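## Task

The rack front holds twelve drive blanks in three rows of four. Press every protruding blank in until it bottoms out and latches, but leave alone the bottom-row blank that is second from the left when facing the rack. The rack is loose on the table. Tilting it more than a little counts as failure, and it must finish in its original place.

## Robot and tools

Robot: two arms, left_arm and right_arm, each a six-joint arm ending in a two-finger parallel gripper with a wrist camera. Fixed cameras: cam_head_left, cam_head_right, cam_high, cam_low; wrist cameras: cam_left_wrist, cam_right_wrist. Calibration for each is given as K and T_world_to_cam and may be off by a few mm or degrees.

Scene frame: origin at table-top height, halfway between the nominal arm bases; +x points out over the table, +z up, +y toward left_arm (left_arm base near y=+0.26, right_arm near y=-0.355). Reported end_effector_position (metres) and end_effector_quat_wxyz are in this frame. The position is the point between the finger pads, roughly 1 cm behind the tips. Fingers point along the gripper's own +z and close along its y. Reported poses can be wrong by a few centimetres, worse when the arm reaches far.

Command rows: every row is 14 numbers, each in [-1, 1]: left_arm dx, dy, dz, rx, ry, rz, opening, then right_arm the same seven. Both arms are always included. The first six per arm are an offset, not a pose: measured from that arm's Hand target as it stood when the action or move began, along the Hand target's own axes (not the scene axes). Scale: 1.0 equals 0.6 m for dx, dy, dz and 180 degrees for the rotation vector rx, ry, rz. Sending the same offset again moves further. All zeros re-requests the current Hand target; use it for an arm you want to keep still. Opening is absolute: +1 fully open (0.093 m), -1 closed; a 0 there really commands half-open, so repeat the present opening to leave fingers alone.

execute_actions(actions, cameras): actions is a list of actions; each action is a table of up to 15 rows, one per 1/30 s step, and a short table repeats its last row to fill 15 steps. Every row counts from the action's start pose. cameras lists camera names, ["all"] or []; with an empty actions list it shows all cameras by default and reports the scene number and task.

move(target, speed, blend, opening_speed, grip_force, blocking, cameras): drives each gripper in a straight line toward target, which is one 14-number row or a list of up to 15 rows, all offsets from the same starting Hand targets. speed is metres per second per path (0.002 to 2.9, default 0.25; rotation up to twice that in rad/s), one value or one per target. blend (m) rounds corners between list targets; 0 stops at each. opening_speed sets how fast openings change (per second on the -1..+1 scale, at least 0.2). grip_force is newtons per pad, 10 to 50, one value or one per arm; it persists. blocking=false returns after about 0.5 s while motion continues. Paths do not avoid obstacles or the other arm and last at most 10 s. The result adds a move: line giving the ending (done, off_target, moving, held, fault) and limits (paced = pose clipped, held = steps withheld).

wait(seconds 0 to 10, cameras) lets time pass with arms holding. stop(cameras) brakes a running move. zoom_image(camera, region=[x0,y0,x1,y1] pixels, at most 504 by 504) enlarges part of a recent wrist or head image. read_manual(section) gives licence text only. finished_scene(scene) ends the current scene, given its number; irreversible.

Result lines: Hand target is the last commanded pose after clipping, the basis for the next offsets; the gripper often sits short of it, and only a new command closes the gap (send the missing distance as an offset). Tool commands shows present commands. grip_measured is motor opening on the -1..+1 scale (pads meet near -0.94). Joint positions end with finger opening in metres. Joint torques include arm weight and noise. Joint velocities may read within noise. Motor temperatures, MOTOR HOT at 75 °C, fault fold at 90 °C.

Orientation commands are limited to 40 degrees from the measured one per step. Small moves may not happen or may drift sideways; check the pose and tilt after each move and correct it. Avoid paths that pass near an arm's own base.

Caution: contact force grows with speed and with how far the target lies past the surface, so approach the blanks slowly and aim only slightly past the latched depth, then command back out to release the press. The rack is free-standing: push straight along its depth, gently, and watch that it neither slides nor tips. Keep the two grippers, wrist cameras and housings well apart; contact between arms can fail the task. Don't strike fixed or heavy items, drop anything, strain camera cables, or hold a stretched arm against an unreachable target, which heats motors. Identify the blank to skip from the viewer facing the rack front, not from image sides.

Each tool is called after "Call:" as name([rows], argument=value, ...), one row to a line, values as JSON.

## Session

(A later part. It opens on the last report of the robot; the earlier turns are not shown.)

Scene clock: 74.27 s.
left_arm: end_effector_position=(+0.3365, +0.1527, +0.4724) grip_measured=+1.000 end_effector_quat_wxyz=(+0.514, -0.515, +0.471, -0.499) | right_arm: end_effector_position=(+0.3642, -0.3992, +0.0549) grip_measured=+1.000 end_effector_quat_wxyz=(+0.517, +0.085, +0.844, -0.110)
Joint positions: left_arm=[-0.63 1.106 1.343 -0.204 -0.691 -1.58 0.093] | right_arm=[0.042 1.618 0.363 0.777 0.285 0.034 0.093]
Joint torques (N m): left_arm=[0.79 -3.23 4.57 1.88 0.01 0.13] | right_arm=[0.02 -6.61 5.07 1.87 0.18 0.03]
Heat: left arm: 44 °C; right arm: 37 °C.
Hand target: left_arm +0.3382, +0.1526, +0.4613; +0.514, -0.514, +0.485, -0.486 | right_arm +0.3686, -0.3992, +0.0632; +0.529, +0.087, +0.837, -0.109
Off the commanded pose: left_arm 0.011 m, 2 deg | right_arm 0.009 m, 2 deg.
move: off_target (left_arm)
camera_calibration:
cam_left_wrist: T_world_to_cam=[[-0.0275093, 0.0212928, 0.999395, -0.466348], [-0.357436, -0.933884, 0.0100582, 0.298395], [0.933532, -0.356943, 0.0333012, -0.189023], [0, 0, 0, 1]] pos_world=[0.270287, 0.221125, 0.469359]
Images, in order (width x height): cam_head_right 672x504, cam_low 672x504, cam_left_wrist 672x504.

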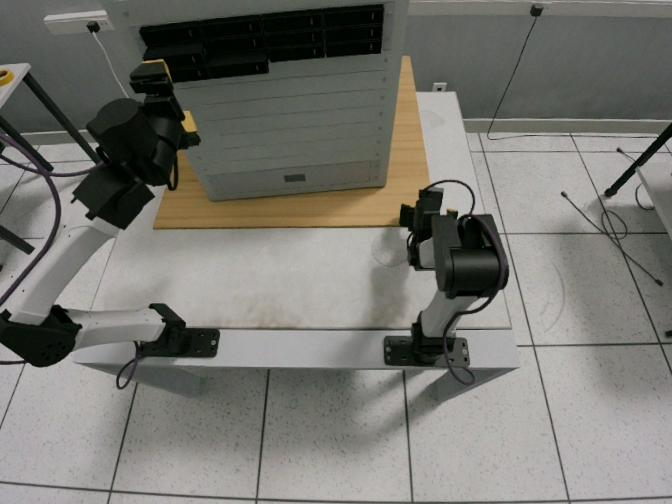

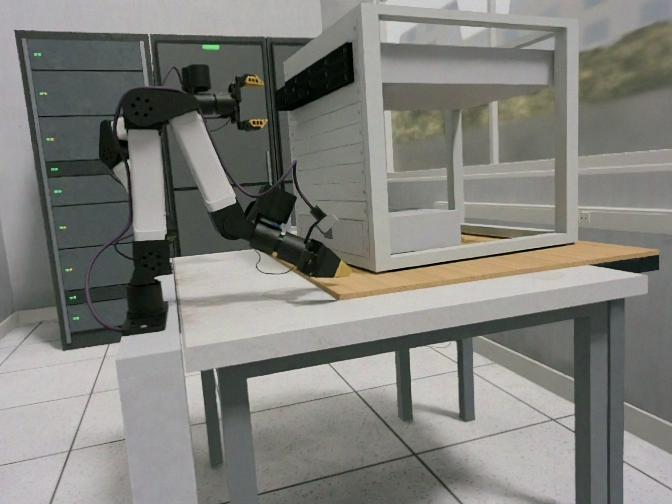

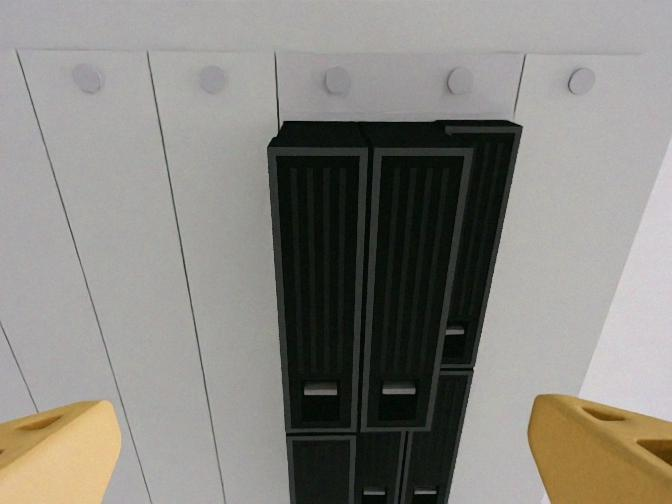

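Call:
move(target=[0,0.02,0.045,0,0,0,1,0,0,0,0,0,0,1], speed=0.1, cameras=["cam_left_wrist"])

Scene clock: 77.33 s.
left_arm: end_effector_position=(+0.3605, +0.1560, +0.4569) grip_measured=+1.000 end_effector_quat_wxyz=(+0.514, -0.516, +0.478, -0.491) | right_arm: end_effector_position=(+0.3642, -0.3992, +0.0549) grip_measured=+1.000 end_effector_quat_wxyz=(+0.517, +0.085, +0.844, -0.110)
Joint positions: left_arm=[-0.553 1.149 1.315 -0.153 -0.615 -1.58 0.093] | right_arm=[0.042 1.618 0.363 0.777 0.285 0.034 0.093]
Joint torques (N m): left_arm=[0.75 -2.67 5.15 2.23 0.01 0.13] | right_arm=[-0.05 -6.6 5.11 1.87 0.18 0.07]
Heat: left arm: 44 °C; right arm: 37 °C.
Hand target: left_arm +0.3652, +0.1543, +0.4494; +0.514, -0.515, +0.485, -0.486 | right_arm +0.3686, -0.3992, +0.0632; +0.529, +0.087, +0.837, -0.109
Off the commanded pose: left_arm 0.009 m, 1 deg | right_arm 0.009 m, 2 deg.
move: done
camera_calibration:
cam_left_wrist: T_world_to_cam=[[-0.0114381, 0.00836301, 0.9999, -0.454253], [-0.356544, -0.934271, 0.0037355, 0.312904], [0.934208, -0.356466, 0.0136681, -0.201132], [0, 0, 0, 1]] pos_world=[0.294268, 0.224439, 0.455787]
Images, in order (width x height): cam_left_wrist 672x504.

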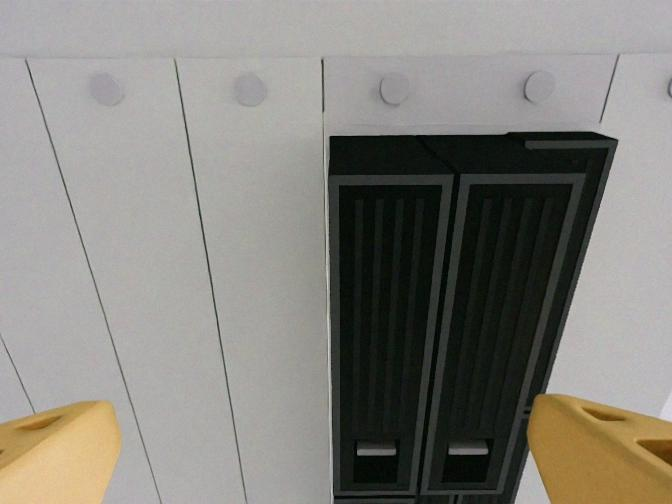

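Call:
move(target=[0,0.007,0.09,0,0,0,1,0,0,0,0,0,0,1], speed=0.035, cameras=["cam_left_wrist","cam_head_right"])

Call:
zoom_image(camera="cam_head_right", region=[130, 0, 400, 90])

Scene clock: 80.83 s.
left_arm: end_effector_position=(+0.4139, +0.1597, +0.4411) grip_measured=+1.000 end_effector_quat_wxyz=(+0.515, -0.520, +0.481, -0.483) | right_arm: end_effector_position=(+0.3642, -0.3992, +0.0549) grip_measured=+1.000 end_effector_quat_wxyz=(+0.517, +0.085, +0.844, -0.110)
Joint positions: left_arm=[-0.439 1.297 1.355 -0.062 -0.51 -1.579 0.093] | right_arm=[0.042 1.618 0.363 0.777 0.285 0.034 0.093]
Joint torques (N m): left_arm=[0.8 -3.21 8.83 2.15 0.09 0.13] | right_arm=[-0.27 -6.52 5.29 1.89 0.16 0.04]
Heat: left arm: 44 °C; right arm: 37 °C.
Hand target: left_arm +0.4191, +0.1574, +0.4451; +0.514, -0.515, +0.485, -0.485 | right_arm +0.3686, -0.3992, +0.0632; +0.529, +0.087, +0.837, -0.109
Off the commanded pose: left_arm 0.007 m, 1 deg | right_arm 0.009 m, 2 deg.
move: done
camera_calibration:
cam_left_wrist: T_world_to_cam=[[0.00306395, -0.000501272, 0.999995, -0.442558], [-0.348361, -0.93736, 0.000597491, 0.334013], [0.937355, -0.348361, -0.00304664, -0.244657], [0, 0, 0, 1]] pos_world=[0.347044, 0.22764, 0.441611]
Images, in order (width x height): cam_head_right 672x504, cam_left_wrist 672x504.

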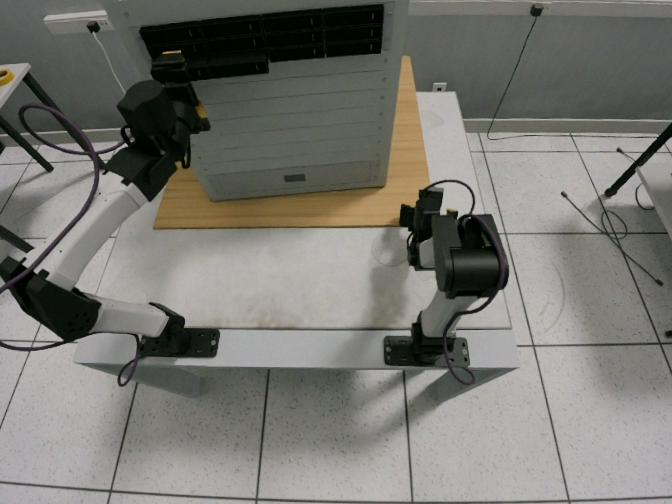

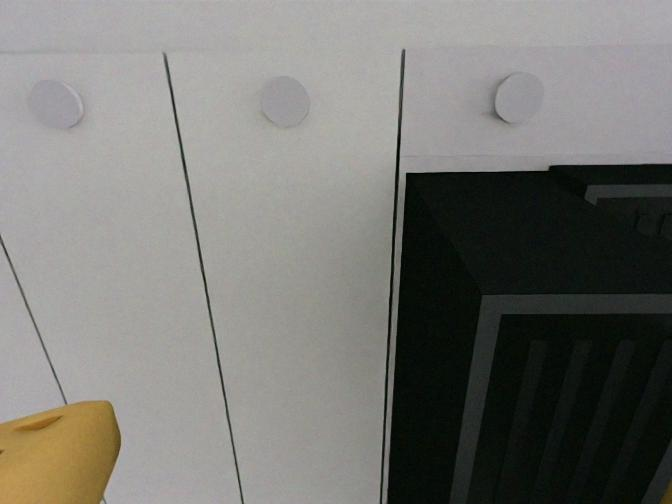

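Scaled by 1.867 from the camera's 672x504 image, which has a finer 960x720 frame.

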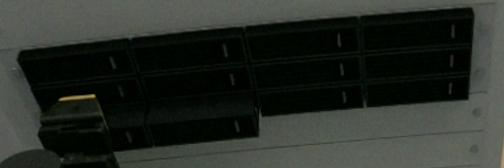

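Call:
move(target=[0,-0.01,0.03,0,0,0,1,0,0,0,0,0,0,1], speed=0.035)

Call:
move(target=[0,-0.002,0.02,0,0,0,1,0,0,0,0,0,0,1], speed=0.035, cameras=["cam_left_wrist","cam_head_right"])

Call:
zoom_image(camera="cam_head_right", region=[130, 0, 400, 90])

Scene clock: 83.70 s.
left_arm: end_effector_position=(+0.4170, +0.1591, +0.4400) grip_measured=+1.000 end_effector_quat_wxyz=(+0.510, -0.524, +0.495, -0.469) | right_arm: end_effector_position=(+0.3642, -0.3992, +0.0549) grip_measured=+1.000 end_effector_quat_wxyz=(+0.517, +0.085, +0.844, -0.110)
Joint positions: left_arm=[-0.435 1.318 1.404 -0.131 -0.506 -1.579 0.093] | right_arm=[0.042 1.618 0.363 0.777 0.285 0.034 0.093]
Joint torques (N m): left_arm=[3.12 0.34 9.98 2.81 0.32 0.15] | right_arm=[-0.1 -6.57 5.27 1.87 0.15 0.02]
Heat: left arm: 45 °C; right arm: 37 °C.
Hand target: left_arm +0.4371, +0.1584, +0.4511; +0.514, -0.514, +0.485, -0.485 | right_arm +0.3686, -0.3992, +0.0632; +0.529, +0.087, +0.837, -0.109
Off the commanded pose: left_arm 0.023 m, 2 deg | right_arm 0.009 m, 2 deg.
move: off_target (left_arm)

Scene clock: 84.60 s.
left_arm: end_effector_position=(+0.4170, +0.1597, +0.4404) grip_measured=+1.000 end_effector_quat_wxyz=(+0.507, -0.525, +0.502, -0.464) | right_arm: end_effector_position=(+0.3642, -0.3992, +0.0549) grip_measured=+1.000 end_effector_quat_wxyz=(+0.517, +0.085, +0.844, -0.110)
Joint positions: left_arm=[-0.431 1.322 1.426 -0.167 -0.498 -1.579 0.093] | right_arm=[0.042 1.618 0.363 0.777 0.285 0.034 0.093]
Joint torques (N m): left_arm=[4.34 3.02 10.25 3.25 0.39 0.15] | right_arm=[-0.13 -6.43 5.18 1.88 0.17 0.01]
Heat: left arm: 45 °C; right arm: 37 °C.
Hand target: left_arm +0.4490, +0.1590, +0.4524; +0.514, -0.514, +0.485, -0.486 | right_arm +0.3686, -0.3992, +0.0632; +0.529, +0.087, +0.837, -0.109
Off the commanded pose: left_arm 0.034 m, 3 deg | right_arm 0.009 m, 2 deg.
move: off_target (left_arm)
camera_calibration:
cam_left_wrist: T_world_to_cam=[[0.0573777, -0.025663, 0.998023, -0.459682], [-0.352717, -0.935722, -0.00378283, 0.338478], [0.933969, -0.351803, -0.0627414, -0.21931], [0, 0, 0, 1]] pos_world=[0.350591, 0.227771, 0.446294]
Images, in order (width x height): cam_head_right 672x504, cam_left_wrist 672x504.

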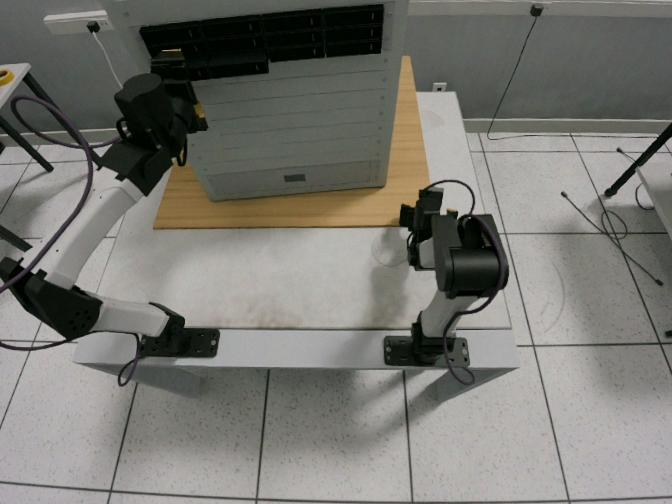

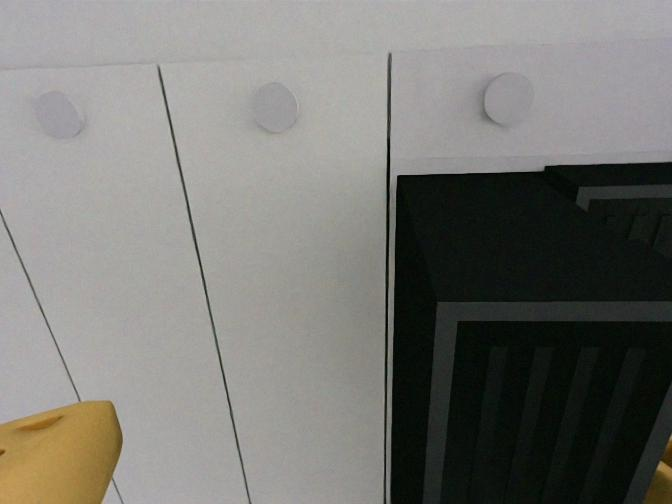

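Scaled by 1.867 from the camera's 672x504 image, which has a finer 960x720 frame.

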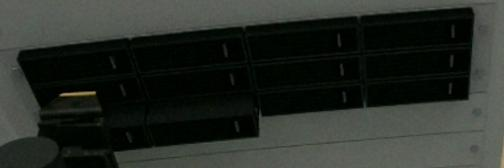

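Call:
move([
  [0,0,-0.11,0,0,0,1,0,0,0,0,0,0,1],
  [0,0,-0.165,0,0,0,1,0,0,0,0,0,0,1],
  [0,0.047,-0.155,0,0,0,1,0,0,0,0,0,0,1],
], speed=[0.06,0.2,0.1], blend=[0.02,0,0], cameras=["cam_left_wrist","cam_head_right","cam_low"])

Call:
zoom_image(camera="cam_head_right", region=[130, 0, 400, 90])

Call:
zoom_image(camera="cam_low", region=[250, 20, 400, 140])

Scene clock: 89.40 s.
left_arm: end_effector_position=(+0.3585, +0.1477, +0.4237) grip_measured=+1.000 end_effector_quat_wxyz=(+0.508, -0.513, +0.491, -0.488) | right_arm: end_effector_position=(+0.3642, -0.3992, +0.0549) grip_measured=+1.000 end_effector_quat_wxyz=(+0.517, +0.085, +0.844, -0.110)
Joint positions: left_arm=[-0.578 1.115 1.179 -0.074 -0.621 -1.579 0.093] | right_arm=[0.042 1.618 0.363 0.777 0.285 0.034 0.093]
Joint torques (N m): left_arm=[0.84 -4.97 5.39 2.21 -0.18 0.12] | right_arm=[0.06 -6.61 5.18 1.83 0.17 0.04]
Motor temperatures (°C): left_arm=[28 33 42 47 25 26 27] | right_arm=[25 34 37 35 28 27 26]
Heat: left arm: 47 °C; right arm: 37 °C.
Hand target: left_arm +0.3563, +0.1536, +0.4241; +0.514, -0.515, +0.485, -0.486 | right_arm +0.3686, -0.3992, +0.0632; +0.529, +0.087, +0.837, -0.109
Off the commanded pose: left_arm 0.006 m, 1 deg | right_arm 0.009 m, 2 deg.
move: done; blend cut to 0.0165 m at target 1
camera_calibration:
cam_left_wrist: T_world_to_cam=[[0.00886461, -0.00570755, 0.999944, -0.42636], [-0.374291, -0.927309, -0.00197483, 0.312291], [0.927269, -0.374253, -0.0103565, -0.186458], [0, 0, 0, 1]] pos_world=[0.293564, 0.217374, 0.425022]
Images, in order (width x height): cam_head_right 672x504, cam_low 672x504, cam_left_wrist 672x504.

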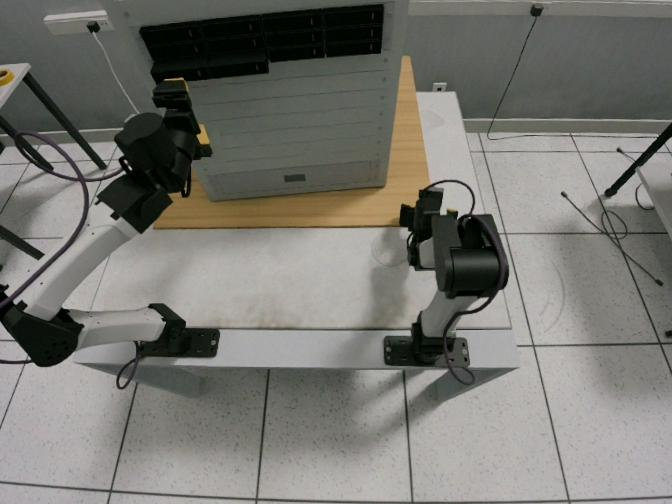

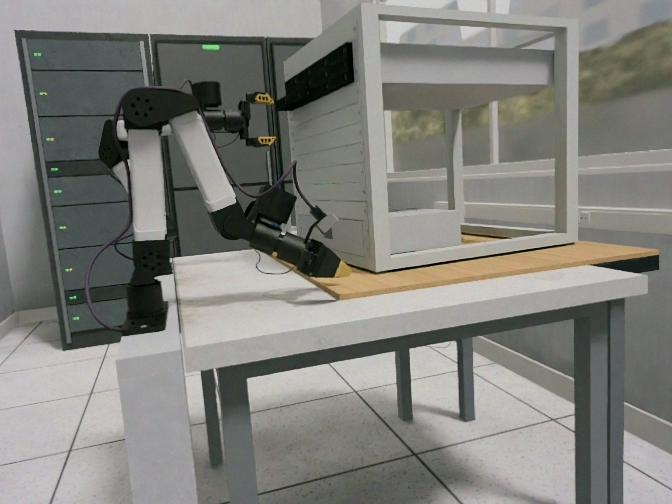

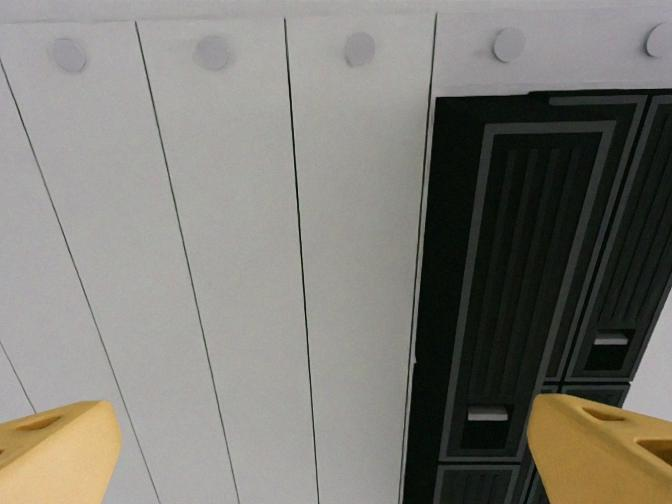

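Scaled by 1.867 from the camera's 672x504 image, which has a finer 960x720 frame.

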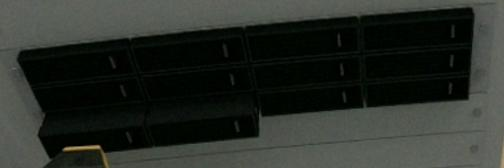

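Scaled by 3.360 from the camera's 672x504 image, which has a finer 960x720 frame.

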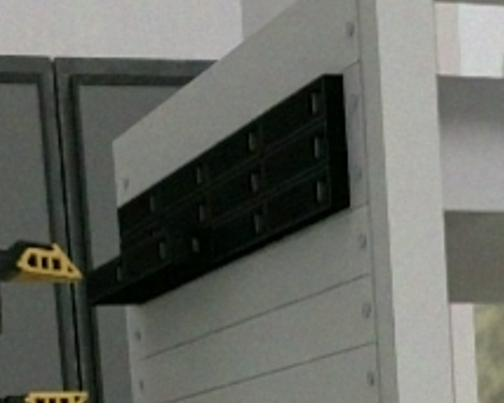

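Call:
move(target=[-0.007,-0.006,0.106,0,0,0,1,0,0,0,0,0,0,1], speed=0.035, cameras=["cam_left_wrist","cam_head_right"])

Call:
zoom_image(camera="cam_head_right", region=[130, 0, 400, 90])

Scene clock: 93.17 s.
left_arm: end_effector_position=(+0.4141, +0.1619, +0.4145) grip_measured=+1.000 end_effector_quat_wxyz=(+0.510, -0.521, +0.493, -0.475) | right_arm: end_effector_position=(+0.3642, -0.3992, +0.0549) grip_measured=+1.000 end_effector_quat_wxyz=(+0.517, +0.085, +0.844, -0.110)
Joint positions: left_arm=[-0.428 1.274 1.257 -0.017 -0.494 -1.579 0.093] | right_arm=[0.042 1.618 0.363 0.777 0.285 0.034 0.093]
Joint torques (N m): left_arm=[1.1 -3.29 9.61 2.38 0.07 0.12] | right_arm=[-0.06 -6.48 5.03 1.85 0.17 0.03]
Heat: left arm: 47 °C; right arm: 37 °C.
Hand target: left_arm +0.4195, +0.1614, +0.4278; +0.514, -0.514, +0.485, -0.486 | right_arm +0.3686, -0.3992, +0.0632; +0.529, +0.087, +0.837, -0.109
Off the commanded pose: left_arm 0.014 m, 2 deg | right_arm 0.009 m, 2 deg.
move: off_target (left_arm)
camera_calibration:
cam_left_wrist: T_world_to_cam=[[0.0301833, -0.0136336, 0.999451, -0.424879], [-0.353348, -0.93549, -0.00209003, 0.338922], [0.935005, -0.353091, -0.0330536, -0.229986], [0, 0, 0, 1]] pos_world=[0.34762, 0.230059, 0.417752]
Images, in order (width x height): cam_head_right 672x504, cam_left_wrist 672x504.

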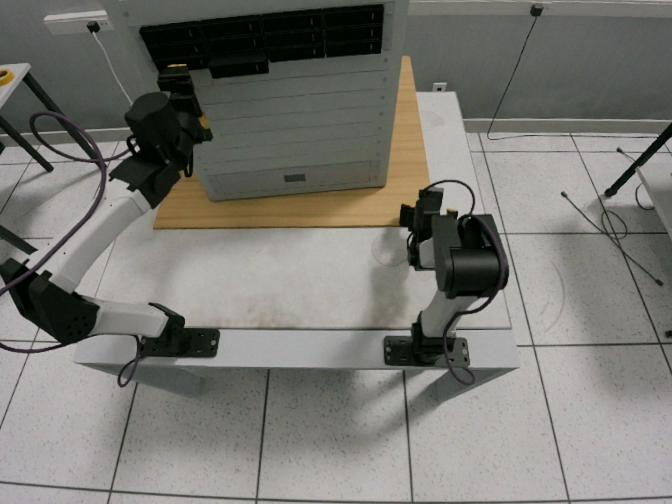

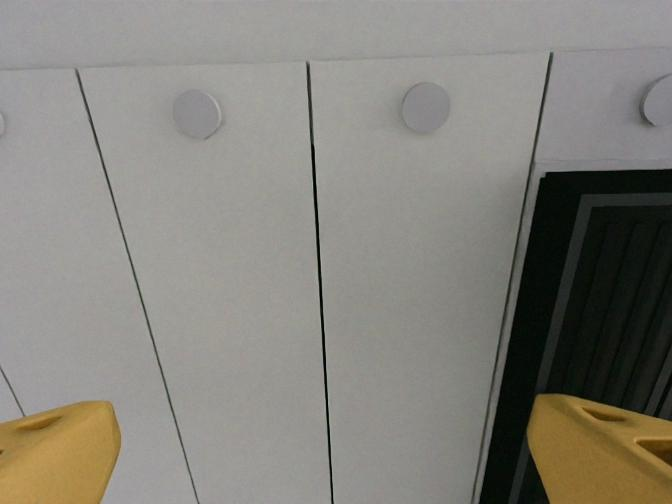

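Scaled by 1.867 from the camera's 672x504 image, which has a finer 960x720 frame.

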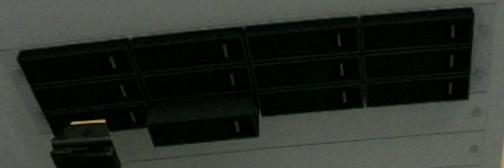

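Call:
move([
  [0,-0.013,-0.02,0,0,0,1,0,0,0,0,0,0,1],
  [0,-0.017,0.02,0,0,0,1,0,0,0,0,0,0,1],
  [0,-0.017,0.05,0,0,0,1,0,0,0,0,0,0,1],
], speed=0.05, blend=[0,0.005,0], cameras=["cam_left_wrist","cam_head_right"])

Call:
zoom_image(camera="cam_head_right", region=[130, 0, 400, 90])

Scene clock: 96.43 s.
left_arm: end_effector_position=(+0.4176, +0.1610, +0.4251) grip_measured=+1.000 end_effector_quat_wxyz=(+0.504, -0.523, +0.504, -0.467) | right_arm: end_effector_position=(+0.3642, -0.3992, +0.0549) grip_measured=+1.000 end_effector_quat_wxyz=(+0.517, +0.085, +0.844, -0.110)
Joint positions: left_arm=[-0.421 1.301 1.347 -0.107 -0.478 -1.578 0.093] | right_arm=[0.042 1.618 0.363 0.777 0.285 0.034 0.093]
Joint torques (N m): left_arm=[4.64 3.22 10.65 3.23 0.35 0.14] | right_arm=[-0.03 -6.56 5.11 1.8 0.12 -0.01]
Heat: left arm: 47 °C; right arm: 37 °C.
Hand target: left_arm +0.4494, +0.1632, +0.4379; +0.514, -0.514, +0.485, -0.486 | right_arm +0.3686, -0.3992, +0.0632; +0.529, +0.087, +0.837, -0.109
Off the commanded pose: left_arm 0.034 m, 3 deg | right_arm 0.009 m, 2 deg.
move: off_target (left_arm)
camera_calibration:
cam_left_wrist: T_world_to_cam=[[0.0566871, -0.025692, 0.998061, -0.444096], [-0.361283, -0.93245, -0.00348318, 0.342859], [0.930731, -0.360385, -0.06214, -0.217846], [0, 0, 0, 1]] pos_world=[0.3518, 0.229781, 0.430893]
Images, in order (width x height): cam_head_right 672x504, cam_left_wrist 672x504.

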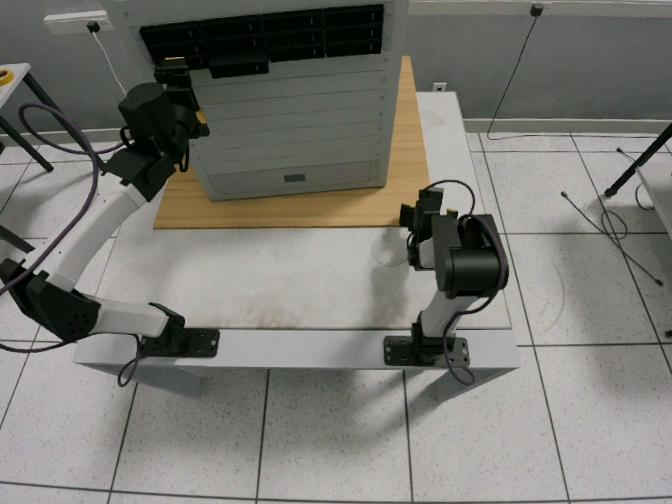

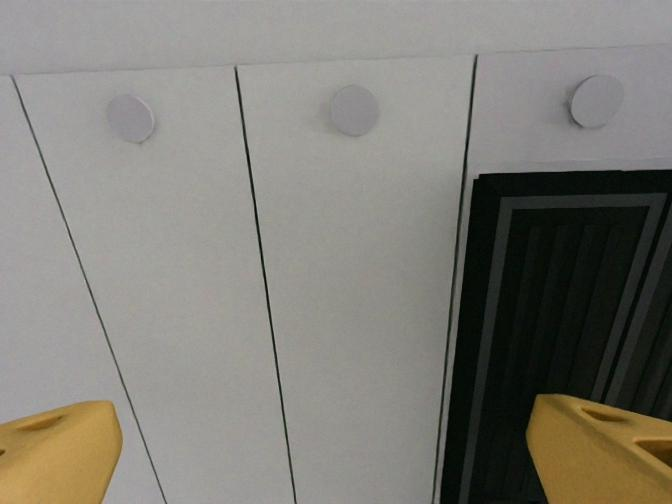

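Scaled by 1.867 from the camera's 672x504 image, which has a finer 960x720 frame.

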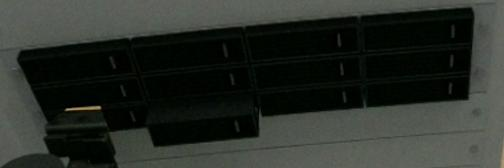

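Stopped at the same plane. Retract and inspect, shifted to view everything.

Call:
move([
  [0,0,-0.12,0,0,0,1,0,0,0,0,0,0,1],
  [0.05,0,-0.3,0,0,0,1,0,0,0,0,0,0,1],
], speed=[0.06,0.2], blend=[0.02,0], cameras=["all"])

Call:
zoom_image(camera="cam_head_right", region=[130, 0, 400, 90])

Call:
zoom_image(camera="cam_low", region=[250, 20, 400, 140])

Call:
zoom_image(camera="cam_high", region=[250, 10, 500, 110])

Scene clock: 100.80 s.
left_arm: end_effector_position=(+0.2719, +0.1212, +0.4470) grip_measured=+1.000 end_effector_quat_wxyz=(+0.507, -0.512, +0.479, -0.501) | right_arm: end_effector_position=(+0.3642, -0.3992, +0.0549) grip_measured=+1.000 end_effector_quat_wxyz=(+0.517, +0.085, +0.844, -0.110)
Joint positions: left_arm=[-0.986 0.981 1.186 -0.172 -1.026 -1.57 0.093] | right_arm=[0.042 1.618 0.363 0.777 0.285 0.034 0.093]
Joint torques (N m): left_arm=[-0.27 -1.94 4.72 1.69 -0.33 0.05] | right_arm=[-0.35 -6.56 5 1.83 0.13 0.02]
Heat: left arm: 48 °C; right arm: 37 °C.
Hand target: left_arm +0.2714, +0.1229, +0.4380; +0.514, -0.514, +0.485, -0.486 | right_arm +0.3686, -0.3992, +0.0632; +0.529, +0.087, +0.837, -0.109
Off the commanded pose: left_arm 0.009 m, 2 deg | right_arm 0.009 m, 2 deg.
move: done
camera_calibration:
cam_left_wrist: T_world_to_cam=[[-0.0181925, 0.0189525, 0.999655, -0.44447], [-0.37718, -0.926078, 0.0106934, 0.250284], [0.925961, -0.376856, 0.0239962, -0.130438], [0, 0, 0, 1]] pos_world=[0.207097, 0.19105, 0.44477]
cam_right_wrist: T_world_to_cam=[[-0.250122, -0.962887, 0.10143, -0.298725], [-0.778081, 0.137552, -0.612918, 0.408962], [0.576219, -0.232225, -0.783609, -0.175086], [0, 0, 0, 1]] pos_world=[0.344376, -0.384551, 0.143761]

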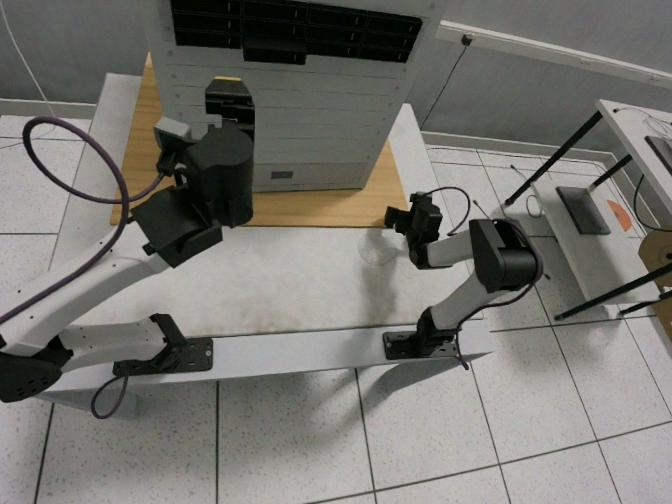

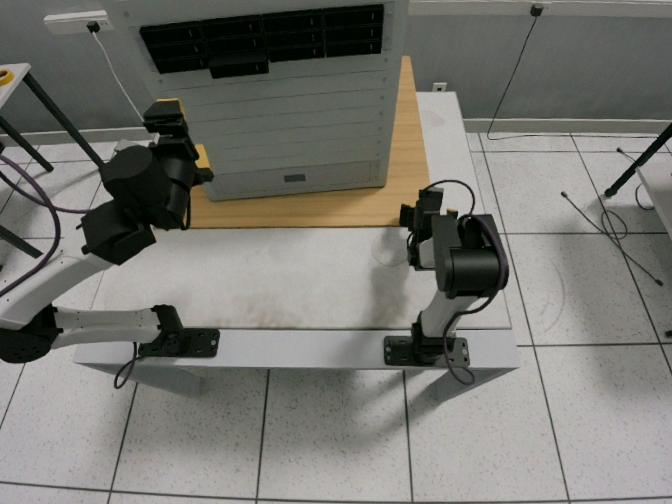

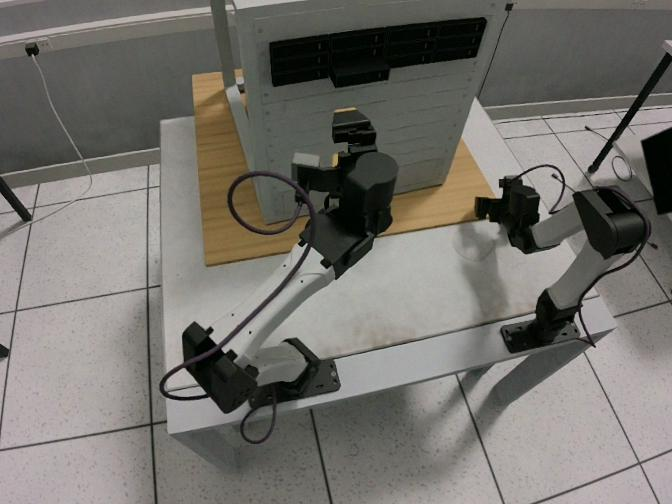

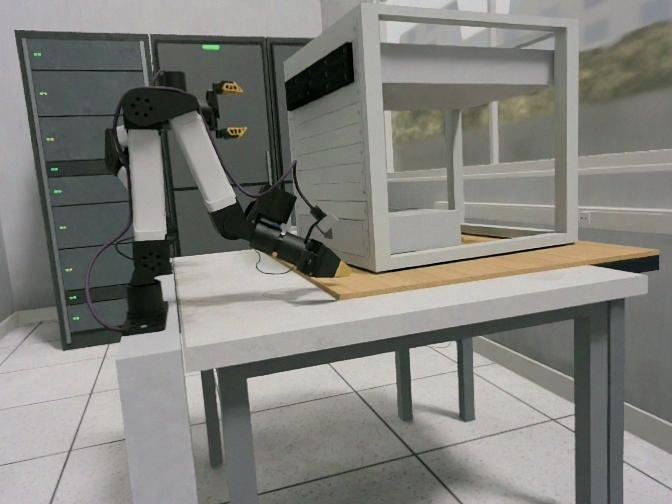

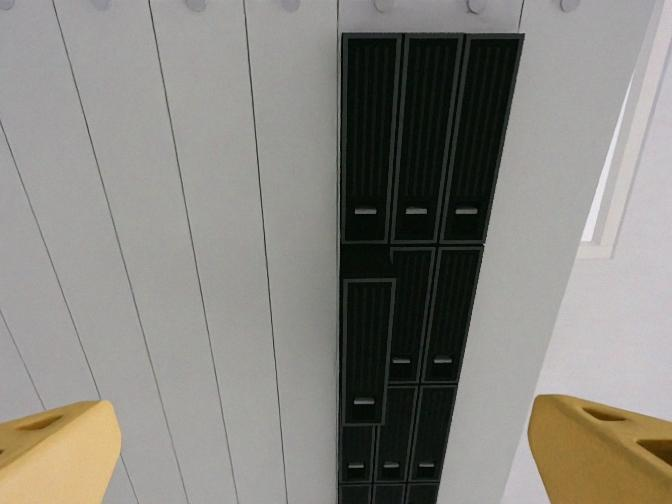

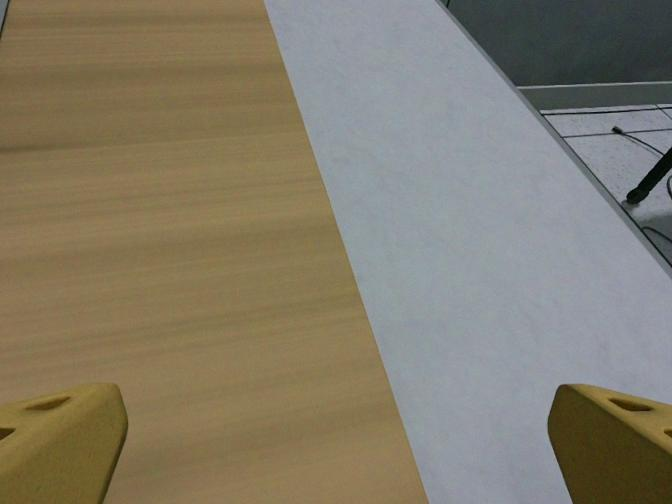

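Scaled by 1.867 from the camera's 672x504 image, which has a finer 960x720 frame.

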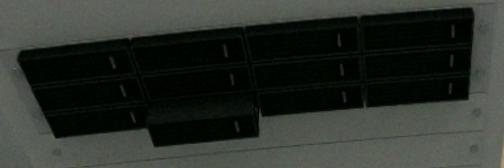

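Scaled by 3.360 from the camera's 672x504 image, which has a finer 960x720 frame.

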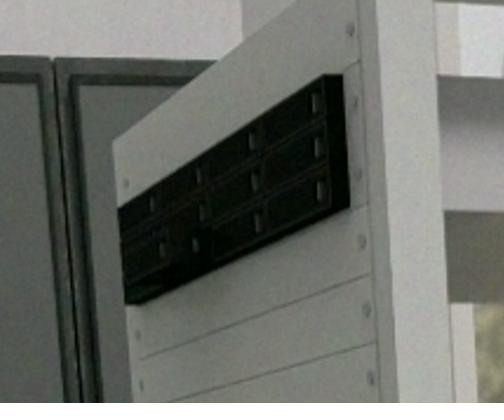

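Scaled by 2.016 from the camera's 672x504 image, which has a finer 960x720 frame.

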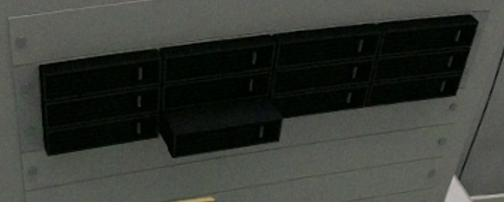

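Call:
zoom_image(camera="cam_left_wrist", region=[320, 10, 540, 270])

Call:
zoom_image(camera="cam_left_wrist", region=[320, 240, 540, 504])

Scaled by 1.938 from the camera's 672x504 image, which has a finer 960x720 frame.

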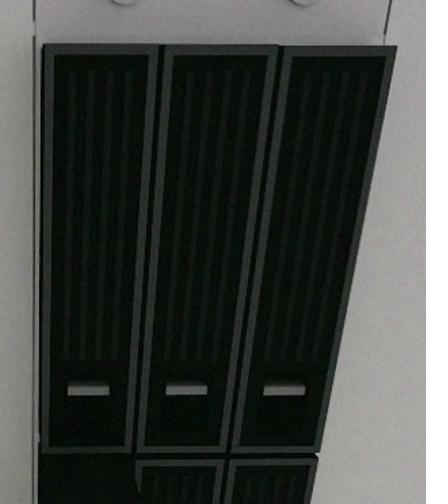

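Scaled by 1.909 from the camera's 672x504 image, which has a finer 960x720 frame.

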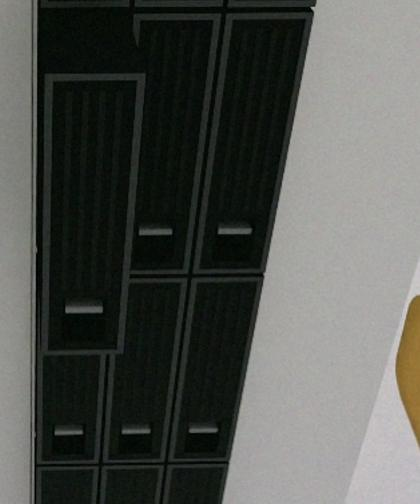

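All flush and held. Done.

Call:
finished_scene(scene=2)

The scene is finished: the task was done.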